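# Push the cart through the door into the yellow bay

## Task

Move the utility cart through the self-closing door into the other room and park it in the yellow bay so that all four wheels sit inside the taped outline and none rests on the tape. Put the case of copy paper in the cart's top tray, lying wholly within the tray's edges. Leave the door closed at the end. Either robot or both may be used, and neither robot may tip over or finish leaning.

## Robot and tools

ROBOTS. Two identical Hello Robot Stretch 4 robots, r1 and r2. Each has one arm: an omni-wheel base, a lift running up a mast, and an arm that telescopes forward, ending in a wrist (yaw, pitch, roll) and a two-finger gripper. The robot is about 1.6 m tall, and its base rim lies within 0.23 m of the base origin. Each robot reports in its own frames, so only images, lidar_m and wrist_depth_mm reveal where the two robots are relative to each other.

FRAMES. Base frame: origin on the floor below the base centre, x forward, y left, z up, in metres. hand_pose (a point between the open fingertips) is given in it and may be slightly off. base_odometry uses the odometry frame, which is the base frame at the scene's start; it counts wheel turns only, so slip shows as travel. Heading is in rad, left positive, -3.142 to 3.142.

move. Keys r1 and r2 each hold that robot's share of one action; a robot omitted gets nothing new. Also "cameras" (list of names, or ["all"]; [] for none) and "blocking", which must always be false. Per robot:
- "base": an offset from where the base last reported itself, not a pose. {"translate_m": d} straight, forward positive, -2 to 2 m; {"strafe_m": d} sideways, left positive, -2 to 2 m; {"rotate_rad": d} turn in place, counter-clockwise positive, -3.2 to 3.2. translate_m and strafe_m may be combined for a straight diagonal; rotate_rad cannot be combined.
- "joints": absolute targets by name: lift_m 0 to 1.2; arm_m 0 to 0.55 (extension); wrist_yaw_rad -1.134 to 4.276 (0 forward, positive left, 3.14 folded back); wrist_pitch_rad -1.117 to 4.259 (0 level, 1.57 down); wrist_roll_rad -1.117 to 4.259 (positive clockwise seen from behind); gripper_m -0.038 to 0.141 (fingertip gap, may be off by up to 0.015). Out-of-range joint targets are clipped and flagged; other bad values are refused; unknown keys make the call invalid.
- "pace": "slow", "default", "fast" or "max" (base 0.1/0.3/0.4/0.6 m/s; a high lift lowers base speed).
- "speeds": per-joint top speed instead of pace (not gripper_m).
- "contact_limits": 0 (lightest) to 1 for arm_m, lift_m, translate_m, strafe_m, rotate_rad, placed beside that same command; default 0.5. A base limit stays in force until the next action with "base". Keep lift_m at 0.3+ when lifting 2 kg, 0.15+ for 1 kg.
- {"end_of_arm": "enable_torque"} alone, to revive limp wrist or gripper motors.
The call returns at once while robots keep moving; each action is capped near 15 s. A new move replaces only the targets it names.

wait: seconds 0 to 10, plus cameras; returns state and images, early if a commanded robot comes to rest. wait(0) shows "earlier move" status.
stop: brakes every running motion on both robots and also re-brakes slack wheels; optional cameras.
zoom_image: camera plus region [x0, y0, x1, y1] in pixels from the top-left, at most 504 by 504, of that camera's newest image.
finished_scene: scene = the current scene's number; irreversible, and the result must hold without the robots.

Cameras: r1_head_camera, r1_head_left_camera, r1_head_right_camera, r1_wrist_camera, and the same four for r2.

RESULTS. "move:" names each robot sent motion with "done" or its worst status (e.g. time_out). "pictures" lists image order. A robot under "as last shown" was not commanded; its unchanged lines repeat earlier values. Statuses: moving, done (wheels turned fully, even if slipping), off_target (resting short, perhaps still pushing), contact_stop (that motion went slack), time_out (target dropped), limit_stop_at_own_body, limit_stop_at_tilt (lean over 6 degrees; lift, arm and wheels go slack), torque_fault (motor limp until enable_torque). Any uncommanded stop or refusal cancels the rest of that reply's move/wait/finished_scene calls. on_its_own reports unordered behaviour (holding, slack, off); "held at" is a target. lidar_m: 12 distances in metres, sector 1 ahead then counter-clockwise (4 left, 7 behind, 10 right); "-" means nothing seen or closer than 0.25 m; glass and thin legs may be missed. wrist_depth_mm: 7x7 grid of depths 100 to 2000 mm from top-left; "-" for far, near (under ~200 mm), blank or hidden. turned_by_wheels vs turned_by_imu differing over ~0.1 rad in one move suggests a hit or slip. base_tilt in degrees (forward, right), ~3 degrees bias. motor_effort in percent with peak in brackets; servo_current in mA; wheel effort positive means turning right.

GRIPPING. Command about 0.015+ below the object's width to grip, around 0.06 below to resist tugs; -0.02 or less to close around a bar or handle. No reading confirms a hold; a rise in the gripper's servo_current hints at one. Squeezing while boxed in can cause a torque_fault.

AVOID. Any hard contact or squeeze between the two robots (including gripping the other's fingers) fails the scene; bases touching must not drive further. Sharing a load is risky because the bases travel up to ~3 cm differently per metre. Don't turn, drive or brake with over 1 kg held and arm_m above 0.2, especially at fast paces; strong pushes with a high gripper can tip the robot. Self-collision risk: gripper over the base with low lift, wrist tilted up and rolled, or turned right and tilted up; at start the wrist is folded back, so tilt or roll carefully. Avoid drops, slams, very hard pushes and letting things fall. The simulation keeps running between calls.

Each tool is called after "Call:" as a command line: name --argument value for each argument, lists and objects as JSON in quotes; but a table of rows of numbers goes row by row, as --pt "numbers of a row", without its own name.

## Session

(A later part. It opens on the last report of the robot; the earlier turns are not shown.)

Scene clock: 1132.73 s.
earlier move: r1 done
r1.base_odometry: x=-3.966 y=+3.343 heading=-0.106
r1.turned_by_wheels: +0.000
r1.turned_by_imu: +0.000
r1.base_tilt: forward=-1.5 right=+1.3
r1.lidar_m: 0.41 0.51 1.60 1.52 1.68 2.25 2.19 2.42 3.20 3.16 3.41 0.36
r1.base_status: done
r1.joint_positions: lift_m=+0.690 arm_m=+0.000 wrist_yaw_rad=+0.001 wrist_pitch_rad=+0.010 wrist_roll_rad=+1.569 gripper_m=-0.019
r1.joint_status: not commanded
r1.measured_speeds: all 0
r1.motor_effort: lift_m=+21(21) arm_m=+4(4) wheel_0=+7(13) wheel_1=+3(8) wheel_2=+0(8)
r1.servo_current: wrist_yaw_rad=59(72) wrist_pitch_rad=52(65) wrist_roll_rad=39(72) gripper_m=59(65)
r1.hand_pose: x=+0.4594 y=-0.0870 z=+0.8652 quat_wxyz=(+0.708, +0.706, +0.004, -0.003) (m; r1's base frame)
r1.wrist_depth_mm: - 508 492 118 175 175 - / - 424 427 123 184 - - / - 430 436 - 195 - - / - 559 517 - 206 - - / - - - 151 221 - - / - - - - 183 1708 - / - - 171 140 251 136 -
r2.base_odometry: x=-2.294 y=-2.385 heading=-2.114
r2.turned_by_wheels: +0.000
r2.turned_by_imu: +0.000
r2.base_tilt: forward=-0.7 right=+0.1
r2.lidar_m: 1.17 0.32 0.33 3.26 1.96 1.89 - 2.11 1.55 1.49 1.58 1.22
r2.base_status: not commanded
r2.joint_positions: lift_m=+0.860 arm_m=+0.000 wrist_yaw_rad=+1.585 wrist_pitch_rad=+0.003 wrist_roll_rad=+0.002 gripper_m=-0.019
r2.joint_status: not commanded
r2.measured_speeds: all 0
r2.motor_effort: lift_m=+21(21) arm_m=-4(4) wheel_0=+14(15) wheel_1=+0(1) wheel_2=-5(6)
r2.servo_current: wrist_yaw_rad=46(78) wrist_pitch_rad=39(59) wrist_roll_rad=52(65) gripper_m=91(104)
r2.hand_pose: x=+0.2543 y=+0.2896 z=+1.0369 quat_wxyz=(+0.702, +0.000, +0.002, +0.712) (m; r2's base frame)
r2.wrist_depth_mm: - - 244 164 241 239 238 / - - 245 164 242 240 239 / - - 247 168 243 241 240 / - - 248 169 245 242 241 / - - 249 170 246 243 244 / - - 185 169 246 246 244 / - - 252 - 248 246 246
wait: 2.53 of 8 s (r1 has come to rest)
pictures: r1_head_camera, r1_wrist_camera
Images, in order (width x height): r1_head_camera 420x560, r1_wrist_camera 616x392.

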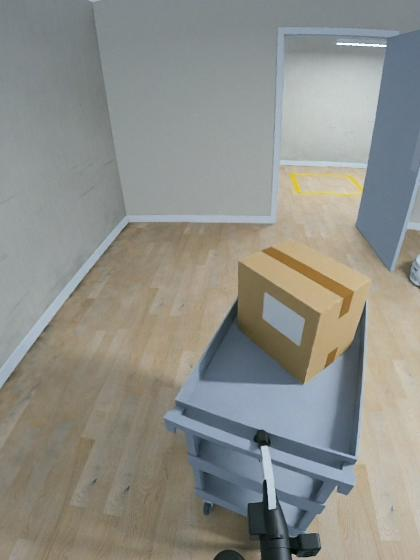

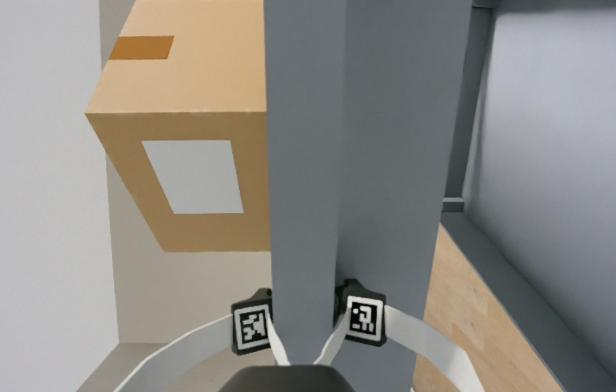

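Call:
move --r1 '{"joints":{"gripper_m":0.14}}' --blocking false --cameras '[]'

Call:
wait --seconds 3 --cameras '[]'

Call:
move --r1 '{"base":{"rotate_rad":-0.33},"pace":"slow"}' --blocking false --cameras '[]'

Call:
wait --seconds 4 --cameras '["r1_wrist_camera","r1_head_camera"]'

Scene clock: 1157.63 s.
move: r1 moving
r1.base_odometry: x=-3.966 y=+3.343 heading=-0.106
r1.turned_by_wheels: +0.000
r1.turned_by_imu: +0.000
r1.base_tilt: forward=-1.6 right=+1.3
r1.lidar_m: 0.42 0.52 1.60 1.54 1.67 2.25 2.21 2.40 3.20 3.16 3.40 0.38
r1.base_status: not commanded
r1.joint_positions: lift_m=+0.690 arm_m=+0.000 wrist_yaw_rad=+0.001 wrist_pitch_rad=+0.010 wrist_roll_rad=+1.569 gripper_m=+0.005
r1.joint_status: gripper_m moving
r1.measured_speeds: all 0
r1.motor_effort: lift_m=+21(21) arm_m=+4(4) wheel_0=+7(7) wheel_1=+3(3) wheel_2=+0(0)
r1.servo_current: wrist_yaw_rad=52(72) wrist_pitch_rad=59(65) wrist_roll_rad=46(59) gripper_m=72(72)
r1.hand_pose: x=+0.4594 y=-0.0870 z=+0.8652 quat_wxyz=(+0.708, +0.706, +0.004, -0.003) (m; r1's base frame)
r1.wrist_depth_mm: - 517 508 121 179 180 - / - 433 436 129 189 - - / - 436 439 - 200 - - / - - 530 147 212 - - / - - 647 157 225 - - / - - - 181 186 1708 - / - - 161 140 256 1397 -
r2: as last shown
r2.base_tilt: forward=-0.7 right=+0.0
r2.lidar_m: 1.14 0.33 0.33 3.25 1.95 1.88 - 2.08 1.57 1.48 1.55 1.19
r2.motor_effort: lift_m=+21(21) arm_m=-4(4) wheel_0=+14(14) wheel_1=-1(1) wheel_2=-6(6)
r2.servo_current: wrist_yaw_rad=72(72) wrist_pitch_rad=39(46) wrist_roll_rad=52(59) gripper_m=98(98)
r2.wrist_depth_mm: - - 244 164 240 240 238 / - - 244 165 242 240 239 / - - 247 168 243 242 239 / - - 248 169 245 243 241 / - - 251 168 247 244 242 / - - 185 169 246 245 244 / - - 252 - 249 247 245
pictures: none
No camera images: "cameras" was empty.

Scene clock: 1159.57 s.
earlier move: r1 done
r1.base_odometry: x=-3.966 y=+3.343 heading=-0.107
r1.turned_by_wheels: +0.000
r1.turned_by_imu: +0.000
r1.base_tilt: forward=-1.6 right=+1.2
r1.lidar_m: 0.43 0.52 1.59 1.55 1.68 2.24 2.22 2.38 3.22 3.16 3.39 0.40
r1.base_status: not commanded
r1.joint_positions: lift_m=+0.690 arm_m=+0.000 wrist_yaw_rad=+0.001 wrist_pitch_rad=+0.006 wrist_roll_rad=+1.569 gripper_m=+0.140
r1.joint_status: all done
r1.measured_speeds: all 0
r1.motor_effort: lift_m=+21(21) arm_m=+4(4) wheel_0=+5(7) wheel_1=+2(3) wheel_2=+0(0)
r1.servo_current: wrist_yaw_rad=65(72) wrist_pitch_rad=46(65) wrist_roll_rad=46(65) gripper_m=46(98)
r1.hand_pose: x=+0.4594 y=-0.0870 z=+0.8663 quat_wxyz=(+0.708, +0.706, +0.003, -0.002) (m; r1's base frame)
r1.wrist_depth_mm: - - 525 133 186 - - / - 466 449 141 198 - - / - 455 442 147 209 - - / - - 525 158 221 - - / - - 661 609 236 - - / - 210 - - 245 196 - / - - - 143 267 1756 1281
r2.base_odometry: x=-2.294 y=-2.385 heading=-2.114
r2.turned_by_wheels: +0.000
r2.turned_by_imu: +0.000
r2.base_tilt: forward=-0.7 right=+0.0
r2.lidar_m: 1.17 0.32 0.32 3.24 1.92 1.89 - 2.11 1.54 1.49 1.55 1.23
r2.base_status: not commanded
r2.joint_positions: lift_m=+0.860 arm_m=+0.000 wrist_yaw_rad=+1.585 wrist_pitch_rad=+0.003 wrist_roll_rad=+0.002 gripper_m=-0.019
r2.joint_status: not commanded
r2.measured_speeds: all 0
r2.motor_effort: lift_m=+21(21) arm_m=-4(4) wheel_0=+14(15) wheel_1=-1(1) wheel_2=-5(6)
r2.servo_current: wrist_yaw_rad=46(72) wrist_pitch_rad=46(46) wrist_roll_rad=59(59) gripper_m=98(98)
r2.hand_pose: x=+0.2543 y=+0.2896 z=+1.0369 quat_wxyz=(+0.702, +0.000, +0.002, +0.712) (m; r2's base frame)
r2.wrist_depth_mm: - - 244 164 240 240 238 / - - 246 165 242 240 238 / - - 246 168 243 241 239 / - - 249 168 245 242 241 / - - 249 169 247 243 243 / - - 186 170 247 246 243 / - - 252 - 248 247 245
wait: 1.93 of 3 s (r1 has come to rest)
pictures: none
No camera images: "cameras" was empty.

Scene clock: 1160.07 s.
move: r1 moving
r1.base_odometry: x=-3.966 y=+3.343 heading=-0.233
r1.turned_by_wheels: -0.126
r1.turned_by_imu: -0.127
r1.base_tilt: forward=-1.6 right=+1.3
r1.lidar_m: 0.39 0.49 1.65 1.53 1.62 2.21 2.21 2.32 3.10 3.13 3.29 0.40
r1.base_status: rotate_rad moving
r1.joint_positions: lift_m=+0.690 arm_m=+0.000 wrist_yaw_rad=+0.001 wrist_pitch_rad=+0.006 wrist_roll_rad=+1.569 gripper_m=+0.140
r1.joint_status: not commanded
r1.measured_speeds: translate_m=-0.001 strafe_m=-0.001 rotate_rad=-0.486 lift_m=+0.000 arm_m=+0.000 wrist_yaw_rad=+0.000 wrist_pitch_rad=+0.000 wrist_roll_rad=+0.000
r1.motor_effort: lift_m=+21(21) arm_m=+4(4) wheel_0=+7(8) wheel_1=+4(8) wheel_2=+4(5)
r1.servo_current: wrist_yaw_rad=39(65) wrist_pitch_rad=46(52) wrist_roll_rad=33(59) gripper_m=39(52)
r1.hand_pose: x=+0.4594 y=-0.0870 z=+0.8663 quat_wxyz=(+0.708, +0.706, +0.003, -0.002) (m; r1's base frame)
r1.wrist_depth_mm: - - - - - 201 203 / - - 597 146 203 - - / - - 504 151 211 - - / - 459 455 158 220 - - / - - 530 496 229 - - / - 209 603 172 236 195 - / - - - 142 251 1808 -
r2: as last shown
r2.base_tilt: forward=-0.7 right=+0.1
r2.lidar_m: 1.16 0.32 0.32 3.25 1.92 1.88 - 2.15 1.55 1.50 1.56 1.21
r2.motor_effort: lift_m=+21(21) arm_m=-4(4) wheel_0=+14(14) wheel_1=-1(1) wheel_2=-5(6)
r2.servo_current: wrist_yaw_rad=59(72) wrist_pitch_rad=39(46) wrist_roll_rad=46(59) gripper_m=91(98)
r2.wrist_depth_mm: - - 244 163 240 239 237 / - - 246 164 241 240 239 / - - 247 167 243 241 240 / - - 248 169 245 244 242 / - - 250 169 247 244 243 / - - 186 169 245 246 244 / - - 252 - 249 246 246
pictures: none
No camera images: "cameras" was empty.

Scene clock: 1161.00 s.
earlier move: r1 done
r1.base_odometry: x=-3.967 y=+3.343 heading=-0.436
r1.turned_by_wheels: -0.203
r1.turned_by_imu: -0.205
r1.base_tilt: forward=-1.6 right=+1.2
r1.lidar_m: 0.37 0.42 1.80 1.53 1.52 1.89 2.24 2.21 2.63 3.17 3.16 0.48
r1.base_status: done
r1.joint_positions: lift_m=+0.690 arm_m=+0.000 wrist_yaw_rad=+0.001 wrist_pitch_rad=+0.006 wrist_roll_rad=+1.569 gripper_m=+0.140
r1.joint_status: not commanded
r1.measured_speeds: all 0
r1.motor_effort: lift_m=+21(21) arm_m=+4(4) wheel_0=+3(8) wheel_1=+3(8) wheel_2=+1(5)
r1.servo_current: wrist_yaw_rad=65(65) wrist_pitch_rad=52(52) wrist_roll_rad=39(65) gripper_m=39(52)
r1.hand_pose: x=+0.4594 y=-0.0870 z=+0.8663 quat_wxyz=(+0.708, +0.706, +0.003, -0.002) (m; r1's base frame)
r1.wrist_depth_mm: - - - - - 1756 1182 / - - - - - 1756 1229 / - - - - - 1756 1205 / - - - - - 245 1098 / - - 564 177 236 244 - / - 209 477 178 238 194 - / - 512 500 143 241 - -
r2.base_odometry: x=-2.294 y=-2.385 heading=-2.114
r2.turned_by_wheels: +0.000
r2.turned_by_imu: +0.000
r2.base_tilt: forward=-0.7 right=+0.1
r2.lidar_m: 1.16 0.33 0.32 3.26 1.93 1.87 - 2.13 1.57 1.47 1.57 1.22
r2.base_status: not commanded
r2.joint_positions: lift_m=+0.860 arm_m=+0.000 wrist_yaw_rad=+1.585 wrist_pitch_rad=+0.003 wrist_roll_rad=+0.002 gripper_m=-0.019
r2.joint_status: not commanded
r2.measured_speeds: all 0
r2.motor_effort: lift_m=+21(21) arm_m=-4(4) wheel_0=+14(14) wheel_1=-1(1) wheel_2=-5(6)
r2.servo_current: wrist_yaw_rad=52(72) wrist_pitch_rad=39(46) wrist_roll_rad=59(59) gripper_m=91(104)
r2.hand_pose: x=+0.2543 y=+0.2896 z=+1.0369 quat_wxyz=(+0.702, +0.000, +0.002, +0.712) (m; r2's base frame)
r2.wrist_depth_mm: - - 244 164 240 238 238 / - - 245 164 241 239 238 / - - 247 168 243 241 240 / - - 249 169 245 243 241 / - - 250 169 247 244 243 / - - 185 169 246 246 244 / - - 254 - 249 246 246
wait: 0.93 of 4 s (r1 has come to rest)
pictures: r1_head_camera, r1_wrist_camera
Images, in order (width x height): r1_head_camera 420x560, r1_wrist_camera 616x392.

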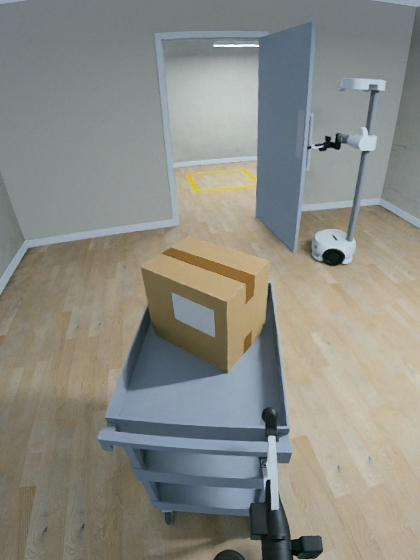

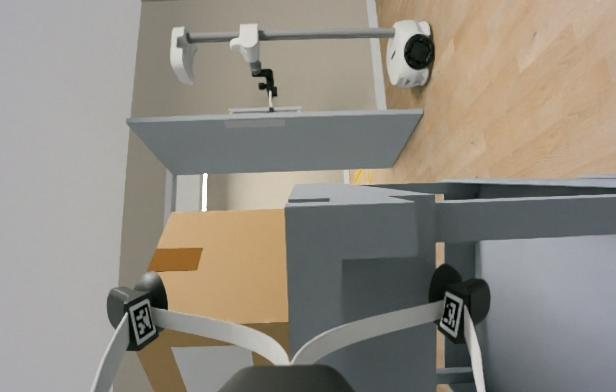

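Call:
move --r1 '{"base":{"strafe_m":0.165},"pace":"slow"}' --blocking false --cameras '[]'

Call:
wait --seconds 4 --cameras '["r1_wrist_camera","r1_head_camera"]'

Scene clock: 1170.70 s.
move: r1 moving
r1.base_odometry: x=-3.960 y=+3.356 heading=-0.436
r1.turned_by_wheels: +0.000
r1.turned_by_imu: +0.000
r1.base_tilt: forward=-1.6 right=+1.3
r1.lidar_m: 0.40 0.43 1.78 1.51 1.53 1.87 2.23 2.25 2.64 3.18 3.15 0.43
r1.base_status: strafe_m moving
r1.joint_positions: lift_m=+0.690 arm_m=+0.000 wrist_yaw_rad=+0.001 wrist_pitch_rad=+0.006 wrist_roll_rad=+1.569 gripper_m=+0.140
r1.joint_status: not commanded
r1.measured_speeds: translate_m=+0.000 strafe_m=+0.055 rotate_rad=-0.002 lift_m=+0.000 arm_m=+0.000 wrist_yaw_rad=+0.000 wrist_pitch_rad=+0.000 wrist_roll_rad=+0.000
r1.motor_effort: lift_m=+21(21) arm_m=+4(4) wheel_0=-6(7) wheel_1=+5(8) wheel_2=+0(1)
r1.servo_current: wrist_yaw_rad=46(52) wrist_pitch_rad=46(52) wrist_roll_rad=52(72) gripper_m=46(46)
r1.hand_pose: x=+0.4594 y=-0.0870 z=+0.8663 quat_wxyz=(+0.708, +0.706, +0.003, -0.002) (m; r1's base frame)
r1.wrist_depth_mm: - - - - - 1756 1205 / - - - - - 1756 1205 / - - - - - 1756 1229 / - - - - - 245 247 / - - 549 508 240 - - / - 210 469 179 239 195 - / - 521 512 142 242 - -
r2: as last shown
r2.base_tilt: forward=-0.7 right=+0.0
r2.lidar_m: 1.16 0.32 0.33 3.26 1.92 1.90 - 2.13 1.56 1.49 1.56 1.22
r2.servo_current: wrist_yaw_rad=59(78) wrist_pitch_rad=46(52) wrist_roll_rad=46(52) gripper_m=91(98)
r2.wrist_depth_mm: - - 245 164 241 239 237 / - - 245 164 242 240 238 / - - 246 168 244 241 240 / - - 248 168 244 243 242 / - - 251 169 246 245 242 / - - 185 169 246 245 245 / - - 252 - 248 246 246
pictures: none
No camera images: "cameras" was empty.

Scene clock: 1173.00 s.
earlier move: r1 done
r1.base_odometry: x=-3.897 y=+3.493 heading=-0.436
r1.turned_by_wheels: +0.000
r1.turned_by_imu: +0.001
r1.base_tilt: forward=-1.6 right=+1.3
r1.lidar_m: 0.40 0.44 1.60 1.39 1.40 1.68 2.27 2.27 2.70 3.32 3.32 0.43
r1.base_status: done
r1.joint_positions: lift_m=+0.690 arm_m=+0.000 wrist_yaw_rad=+0.001 wrist_pitch_rad=+0.006 wrist_roll_rad=+1.569 gripper_m=+0.140
r1.joint_status: not commanded
r1.measured_speeds: all 0
r1.motor_effort: lift_m=+21(21) arm_m=+4(4) wheel_0=-4(9) wheel_1=+3(8) wheel_2=+0(1)
r1.servo_current: wrist_yaw_rad=39(59) wrist_pitch_rad=46(52) wrist_roll_rad=52(72) gripper_m=46(46)
r1.hand_pose: x=+0.4594 y=-0.0870 z=+0.8663 quat_wxyz=(+0.708, +0.706, +0.003, -0.002) (m; r1's base frame)
r1.wrist_depth_mm: - - - 241 241 1661 1205 / - - - 242 242 1618 - / - - 574 184 245 - - / - 484 480 459 247 - - / - - 517 500 248 - - / - 210 549 188 249 194 - / - - - 143 251 1921 -
r2.base_odometry: x=-2.294 y=-2.385 heading=-2.114
r2.turned_by_wheels: +0.000
r2.turned_by_imu: +0.000
r2.base_tilt: forward=-0.7 right=+0.0
r2.lidar_m: 1.16 0.29 0.30 3.24 1.95 1.90 - 2.10 1.54 1.49 1.56 1.24
r2.base_status: not commanded
r2.joint_positions: lift_m=+0.860 arm_m=+0.000 wrist_yaw_rad=+1.585 wrist_pitch_rad=+0.003 wrist_roll_rad=+0.002 gripper_m=-0.019
r2.joint_status: not commanded
r2.measured_speeds: all 0
r2.motor_effort: lift_m=+21(21) arm_m=-4(4) wheel_0=+14(14) wheel_1=-1(1) wheel_2=-5(6)
r2.servo_current: wrist_yaw_rad=52(78) wrist_pitch_rad=39(52) wrist_roll_rad=52(59) gripper_m=98(104)
r2.hand_pose: x=+0.2543 y=+0.2896 z=+1.0369 quat_wxyz=(+0.702, +0.000, +0.002, +0.712) (m; r2's base frame)
r2.wrist_depth_mm: - - 244 164 241 239 238 / - - 245 164 241 241 240 / - - 247 168 242 242 239 / - - 248 168 244 243 241 / - - 250 169 247 245 243 / - - 185 170 245 245 244 / - - 253 - 248 247 246
wait: 2.30 of 4 s (r1 has come to rest)
pictures: r1_head_camera, r1_wrist_camera
Images, in order (width x height): r1_head_camera 420x560, r1_wrist_camera 616x392.

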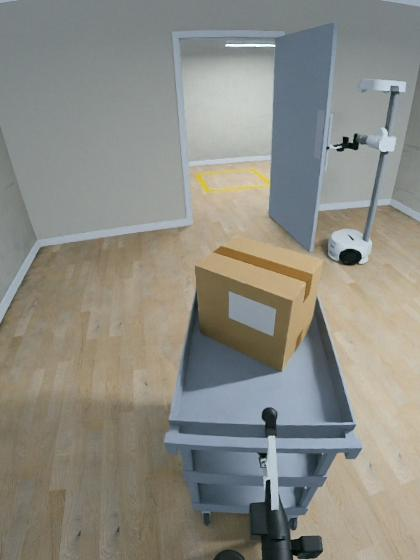

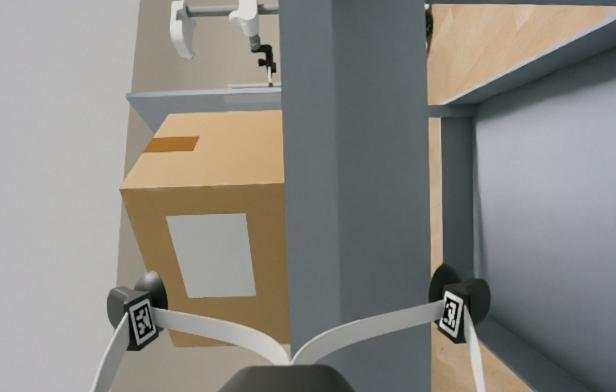

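Call:
move --r1 '{"joints":{"gripper_m":-0.02}}' --blocking false --cameras '[]'

Call:
wait --seconds 4 --cameras '["r1_wrist_camera"]'

Call:
move --r1 '{"base":{"translate_m":0.5},"pace":"slow"}' --blocking false --cameras '[]'

Call:
wait --seconds 3 --cameras '["r1_head_camera"]'

Call:
wait --seconds 8 --cameras '["r1_wrist_camera","r1_head_camera"]'

Scene clock: 1179.90 s.
move: r1 moving
r1.base_odometry: x=-3.897 y=+3.493 heading=-0.436
r1.turned_by_wheels: +0.000
r1.turned_by_imu: +0.000
r1.base_tilt: forward=-1.6 right=+1.3
r1.lidar_m: 0.40 0.44 1.61 1.38 1.40 1.68 2.27 2.27 2.70 3.30 3.31 0.44
r1.base_status: not commanded
r1.joint_positions: lift_m=+0.690 arm_m=+0.000 wrist_yaw_rad=+0.001 wrist_pitch_rad=+0.006 wrist_roll_rad=+1.569 gripper_m=+0.129
r1.joint_status: gripper_m moving
r1.measured_speeds: all 0
r1.motor_effort: lift_m=+21(21) arm_m=+4(4) wheel_0=-3(4) wheel_1=+3(3) wheel_2=+0(0)
r1.servo_current: wrist_yaw_rad=46(52) wrist_pitch_rad=46(52) wrist_roll_rad=52(65) gripper_m=78(78)
r1.hand_pose: x=+0.4594 y=-0.0870 z=+0.8663 quat_wxyz=(+0.708, +0.706, +0.003, -0.002) (m; r1's base frame)
r1.wrist_depth_mm: - - - 241 241 1661 1205 / - - - 242 241 1618 - / - - 564 185 243 - - / - 484 480 466 245 - - / - - 517 504 248 - - / - 211 554 188 248 196 - / - - - 147 251 1708 -
r2: as last shown
r2.base_tilt: forward=-0.7 right=+0.1
r2.lidar_m: 1.16 0.33 0.33 3.25 1.94 1.86 - 2.14 1.55 1.49 1.56 1.21
r2.motor_effort: lift_m=+21(21) arm_m=-4(4) wheel_0=+14(14) wheel_1=-1(1) wheel_2=-6(6)
r2.servo_current: wrist_yaw_rad=65(65) wrist_pitch_rad=46(46) wrist_roll_rad=52(52) gripper_m=91(104)
r2.wrist_depth_mm: - - 243 164 241 239 237 / - - 246 164 242 240 238 / - - 246 168 243 241 240 / - - 248 168 245 242 241 / - - 250 169 246 245 243 / - - 185 170 247 245 244 / - - 253 - 249 246 245
pictures: none
No camera images: "cameras" was empty.

Scene clock: 1181.83 s.
earlier move: r1 done
r1.base_odometry: x=-3.897 y=+3.493 heading=-0.436
r1.turned_by_wheels: +0.000
r1.turned_by_imu: +0.000
r1.base_tilt: forward=-1.6 right=+1.2
r1.lidar_m: 0.39 0.43 1.60 1.35 1.38 1.69 2.26 2.26 2.71 3.32 3.32 0.42
r1.base_status: not commanded
r1.joint_positions: lift_m=+0.690 arm_m=+0.000 wrist_yaw_rad=+0.001 wrist_pitch_rad=+0.007 wrist_roll_rad=+1.569 gripper_m=-0.019
r1.joint_status: all done
r1.measured_speeds: all 0
r1.motor_effort: lift_m=+21(21) arm_m=-1(4) wheel_0=-4(5) wheel_1=+3(3) wheel_2=+0(0)
r1.servo_current: wrist_yaw_rad=52(65) wrist_pitch_rad=46(59) wrist_roll_rad=52(65) gripper_m=72(156)
r1.hand_pose: x=+0.4594 y=-0.0870 z=+0.8661 quat_wxyz=(+0.708, +0.706, +0.003, -0.002) (m; r1's base frame)
r1.wrist_depth_mm: - - - 233 234 1618 1255 / - - - 236 236 1708 - / - - 535 236 238 - - / - 466 466 239 241 - - / - - 512 181 243 - - / - - 188 197 181 - - / - - - 132 246 136 -
r2.base_odometry: x=-2.294 y=-2.385 heading=-2.114
r2.turned_by_wheels: +0.000
r2.turned_by_imu: +0.000
r2.base_tilt: forward=-0.6 right=+0.1
r2.lidar_m: 1.14 0.32 0.32 3.26 1.97 1.88 - 2.11 1.57 1.48 1.56 1.21
r2.base_status: not commanded
r2.joint_positions: lift_m=+0.860 arm_m=+0.000 wrist_yaw_rad=+1.585 wrist_pitch_rad=+0.003 wrist_roll_rad=+0.002 gripper_m=-0.019
r2.joint_status: not commanded
r2.measured_speeds: all 0
r2.motor_effort: lift_m=+21(21) arm_m=-4(4) wheel_0=+14(14) wheel_1=-1(1) wheel_2=-5(6)
r2.servo_current: wrist_yaw_rad=59(78) wrist_pitch_rad=46(52) wrist_roll_rad=39(59) gripper_m=91(104)
r2.hand_pose: x=+0.2543 y=+0.2896 z=+1.0369 quat_wxyz=(+0.702, +0.000, +0.002, +0.712) (m; r2's base frame)
r2.wrist_depth_mm: - - 243 163 241 238 237 / - - 245 164 243 240 238 / - - 247 168 243 241 240 / - - 248 169 245 241 241 / - - 251 169 245 244 243 / - - 186 169 246 246 244 / - - 252 - 248 246 245
wait: 1.93 of 4 s (r1 has come to rest)
pictures: r1_wrist_camera
Images, in order (width x height): r1_wrist_camera 616x392.

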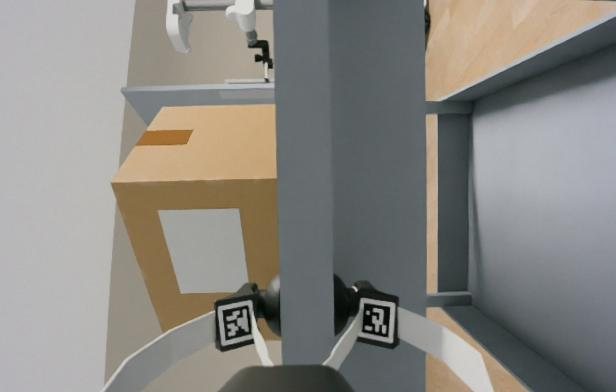

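Scene clock: 1182.33 s.
move: r1 moving
r1.base_odometry: x=-3.886 y=+3.488 heading=-0.436
r1.turned_by_wheels: +0.000
r1.turned_by_imu: +0.000
r1.base_tilt: forward=-1.6 right=+1.3
r1.lidar_m: 0.38 0.42 1.60 1.41 1.40 1.71 2.29 2.28 2.72 3.31 3.32 0.43
r1.base_status: translate_m moving
r1.joint_positions: lift_m=+0.690 arm_m=+0.000 wrist_yaw_rad=+0.001 wrist_pitch_rad=+0.007 wrist_roll_rad=+1.569 gripper_m=-0.019
r1.joint_status: not commanded
r1.measured_speeds: translate_m=+0.049 strafe_m=+0.000 rotate_rad=-0.002 lift_m=+0.000 arm_m=+0.000 wrist_yaw_rad=+0.000 wrist_pitch_rad=+0.000 wrist_roll_rad=+0.000
r1.motor_effort: lift_m=+21(21) arm_m=-4(4) wheel_0=+7(7) wheel_1=+5(6) wheel_2=-7(7)
r1.servo_current: wrist_yaw_rad=52(59) wrist_pitch_rad=52(52) wrist_roll_rad=59(65) gripper_m=59(72)
r1.hand_pose: x=+0.4594 y=-0.0870 z=+0.8661 quat_wxyz=(+0.708, +0.706, +0.003, -0.002) (m; r1's base frame)
r1.wrist_depth_mm: - - - 228 228 1576 1205 / - - - 230 229 1708 - / - - 535 230 232 - - / - 466 462 172 233 - - / - 521 508 173 234 - - / - - 190 174 183 - - / - - - 137 237 143 -
r2: as last shown
r2.base_tilt: forward=-0.7 right=+0.0
r2.lidar_m: 1.17 0.31 0.29 3.25 1.93 1.87 - 2.10 1.57 1.50 1.56 1.23
r2.motor_effort: lift_m=+21(21) arm_m=-4(4) wheel_0=+14(15) wheel_1=-1(1) wheel_2=-5(6)
r2.servo_current: wrist_yaw_rad=59(78) wrist_pitch_rad=39(46) wrist_roll_rad=52(59) gripper_m=98(98)
r2.wrist_depth_mm: - - 244 163 240 238 237 / - - 246 164 241 240 239 / - - 248 168 244 240 239 / - - 248 169 244 242 242 / - - 249 169 248 244 243 / - - 186 169 246 246 244 / - - 252 - 248 245 246
pictures: none
No camera images: "cameras" was empty.

Scene clock: 1185.33 s.
earlier move: r1 moving
r1.base_odometry: x=-3.625 y=+3.366 heading=-0.436
r1.turned_by_wheels: +0.000
r1.turned_by_imu: -0.001
r1.base_tilt: forward=-1.6 right=+1.3
r1.lidar_m: 0.36 0.39 1.70 1.48 1.48 1.74 2.55 2.57 3.01 3.25 3.26 0.42
r1.base_status: translate_m moving
r1.joint_positions: lift_m=+0.690 arm_m=+0.000 wrist_yaw_rad=+0.001 wrist_pitch_rad=+0.009 wrist_roll_rad=+1.569 gripper_m=-0.019
r1.joint_status: not commanded
r1.measured_speeds: translate_m=+0.100 strafe_m=+0.001 rotate_rad=-0.004 lift_m=+0.000 arm_m=+0.000 wrist_yaw_rad=+0.000 wrist_pitch_rad=+0.000 wrist_roll_rad=+0.000
r1.motor_effort: lift_m=+21(21) arm_m=+4(4) wheel_0=+4(9) wheel_1=+3(7) wheel_2=-5(9)
r1.servo_current: wrist_yaw_rad=46(78) wrist_pitch_rad=59(65) wrist_roll_rad=59(78) gripper_m=52(72)
r1.hand_pose: x=+0.4593 y=-0.0870 z=+0.8655 quat_wxyz=(+0.708, +0.706, +0.004, -0.003) (m; r1's base frame)
r1.wrist_depth_mm: - - - 253 254 287 1078 / - - - 248 250 1661 1182 / - - - 242 246 1756 - / - - 525 238 240 - - / - 466 466 176 236 - - / - 508 484 191 183 - - / - - 180 138 228 128 -
r2.base_odometry: x=-2.294 y=-2.385 heading=-2.114
r2.turned_by_wheels: +0.000
r2.turned_by_imu: +0.000
r2.base_tilt: forward=-0.7 right=+0.1
r2.lidar_m: 1.15 0.31 0.30 3.24 1.68 1.88 - 2.14 1.53 1.48 1.57 1.20
r2.base_status: not commanded
r2.joint_positions: lift_m=+0.860 arm_m=+0.000 wrist_yaw_rad=+1.585 wrist_pitch_rad=+0.003 wrist_roll_rad=+0.002 gripper_m=-0.019
r2.joint_status: not commanded
r2.measured_speeds: all 0
r2.motor_effort: lift_m=+21(21) arm_m=-4(4) wheel_0=+13(15) wheel_1=-1(1) wheel_2=-5(6)
r2.servo_current: wrist_yaw_rad=59(78) wrist_pitch_rad=46(52) wrist_roll_rad=52(59) gripper_m=85(104)
r2.hand_pose: x=+0.2543 y=+0.2896 z=+1.0369 quat_wxyz=(+0.702, +0.000, +0.002, +0.712) (m; r2's base frame)
r2.wrist_depth_mm: - - 244 164 240 239 238 / - - 246 164 242 241 238 / - - 247 168 243 242 241 / - - 248 168 245 243 241 / - - 250 169 246 244 243 / - - 185 170 245 245 245 / - - 252 - 248 246 245
wait: 3.00 s; no rest
pictures: r1_head_camera
Images, in order (width x height): r1_head_camera 420x560.

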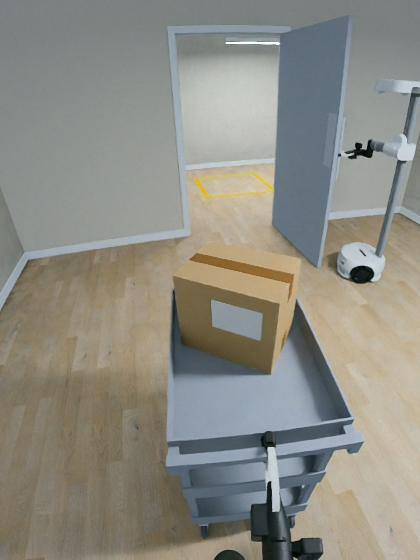

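Scene clock: 1188.13 s.
earlier move: r1 done
r1.base_odometry: x=-3.444 y=+3.282 heading=-0.436
r1.turned_by_wheels: +0.000
r1.turned_by_imu: +0.000
r1.base_tilt: forward=-1.6 right=+1.2
r1.lidar_m: 0.35 0.36 1.75 1.49 1.53 1.76 2.76 2.76 3.28 3.20 3.20 0.45
r1.base_status: done
r1.joint_positions: lift_m=+0.690 arm_m=+0.000 wrist_yaw_rad=+0.001 wrist_pitch_rad=+0.010 wrist_roll_rad=+1.569 gripper_m=-0.019
r1.joint_status: not commanded
r1.measured_speeds: all 0
r1.motor_effort: lift_m=+21(21) arm_m=+4(4) wheel_0=+3(9) wheel_1=+3(7) wheel_2=-2(9)
r1.servo_current: wrist_yaw_rad=46(78) wrist_pitch_rad=65(65) wrist_roll_rad=46(78) gripper_m=52(72)
r1.hand_pose: x=+0.4593 y=-0.0870 z=+0.8653 quat_wxyz=(+0.708, +0.706, +0.004, -0.003) (m; r1's base frame)
r1.wrist_depth_mm: - - - - 286 293 293 / - - - 201 268 1661 1182 / - - - 253 257 1808 - / - - 647 246 248 - - / - 477 466 181 240 - - / - 477 469 176 183 - - / - 504 181 143 223 128 -
r2.base_odometry: x=-2.294 y=-2.385 heading=-2.114
r2.turned_by_wheels: +0.000
r2.turned_by_imu: +0.000
r2.base_tilt: forward=-0.7 right=+0.1
r2.lidar_m: 1.16 0.32 0.33 3.26 1.58 1.88 - 2.10 1.54 1.49 1.57 1.20
r2.base_status: not commanded
r2.joint_positions: lift_m=+0.860 arm_m=+0.000 wrist_yaw_rad=+1.585 wrist_pitch_rad=+0.003 wrist_roll_rad=+0.002 gripper_m=-0.019
r2.joint_status: not commanded
r2.measured_speeds: all 0
r2.motor_effort: lift_m=+21(21) arm_m=-4(4) wheel_0=+14(15) wheel_1=-1(1) wheel_2=-5(6)
r2.servo_current: wrist_yaw_rad=72(78) wrist_pitch_rad=39(52) wrist_roll_rad=46(65) gripper_m=91(104)
r2.hand_pose: x=+0.2543 y=+0.2896 z=+1.0369 quat_wxyz=(+0.702, +0.000, +0.002, +0.712) (m; r2's base frame)
r2.wrist_depth_mm: - - 245 164 241 239 238 / - - 246 165 242 240 238 / - - 248 168 243 242 240 / 1576 - 247 168 244 242 241 / 1499 - 250 169 246 244 242 / 1863 - 186 170 246 245 244 / 1397 - 252 - 249 246 246
wait: 2.80 of 8 s (r1 has come to rest)
pictures: r1_head_camera, r1_wrist_camera
Images, in order (width x height): r1_head_camera 420x560, r1_wrist_camera 616x392.

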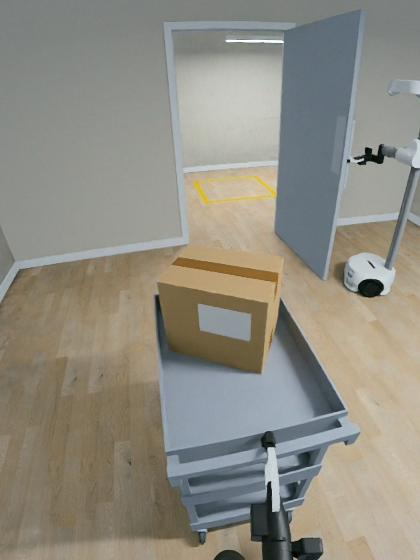

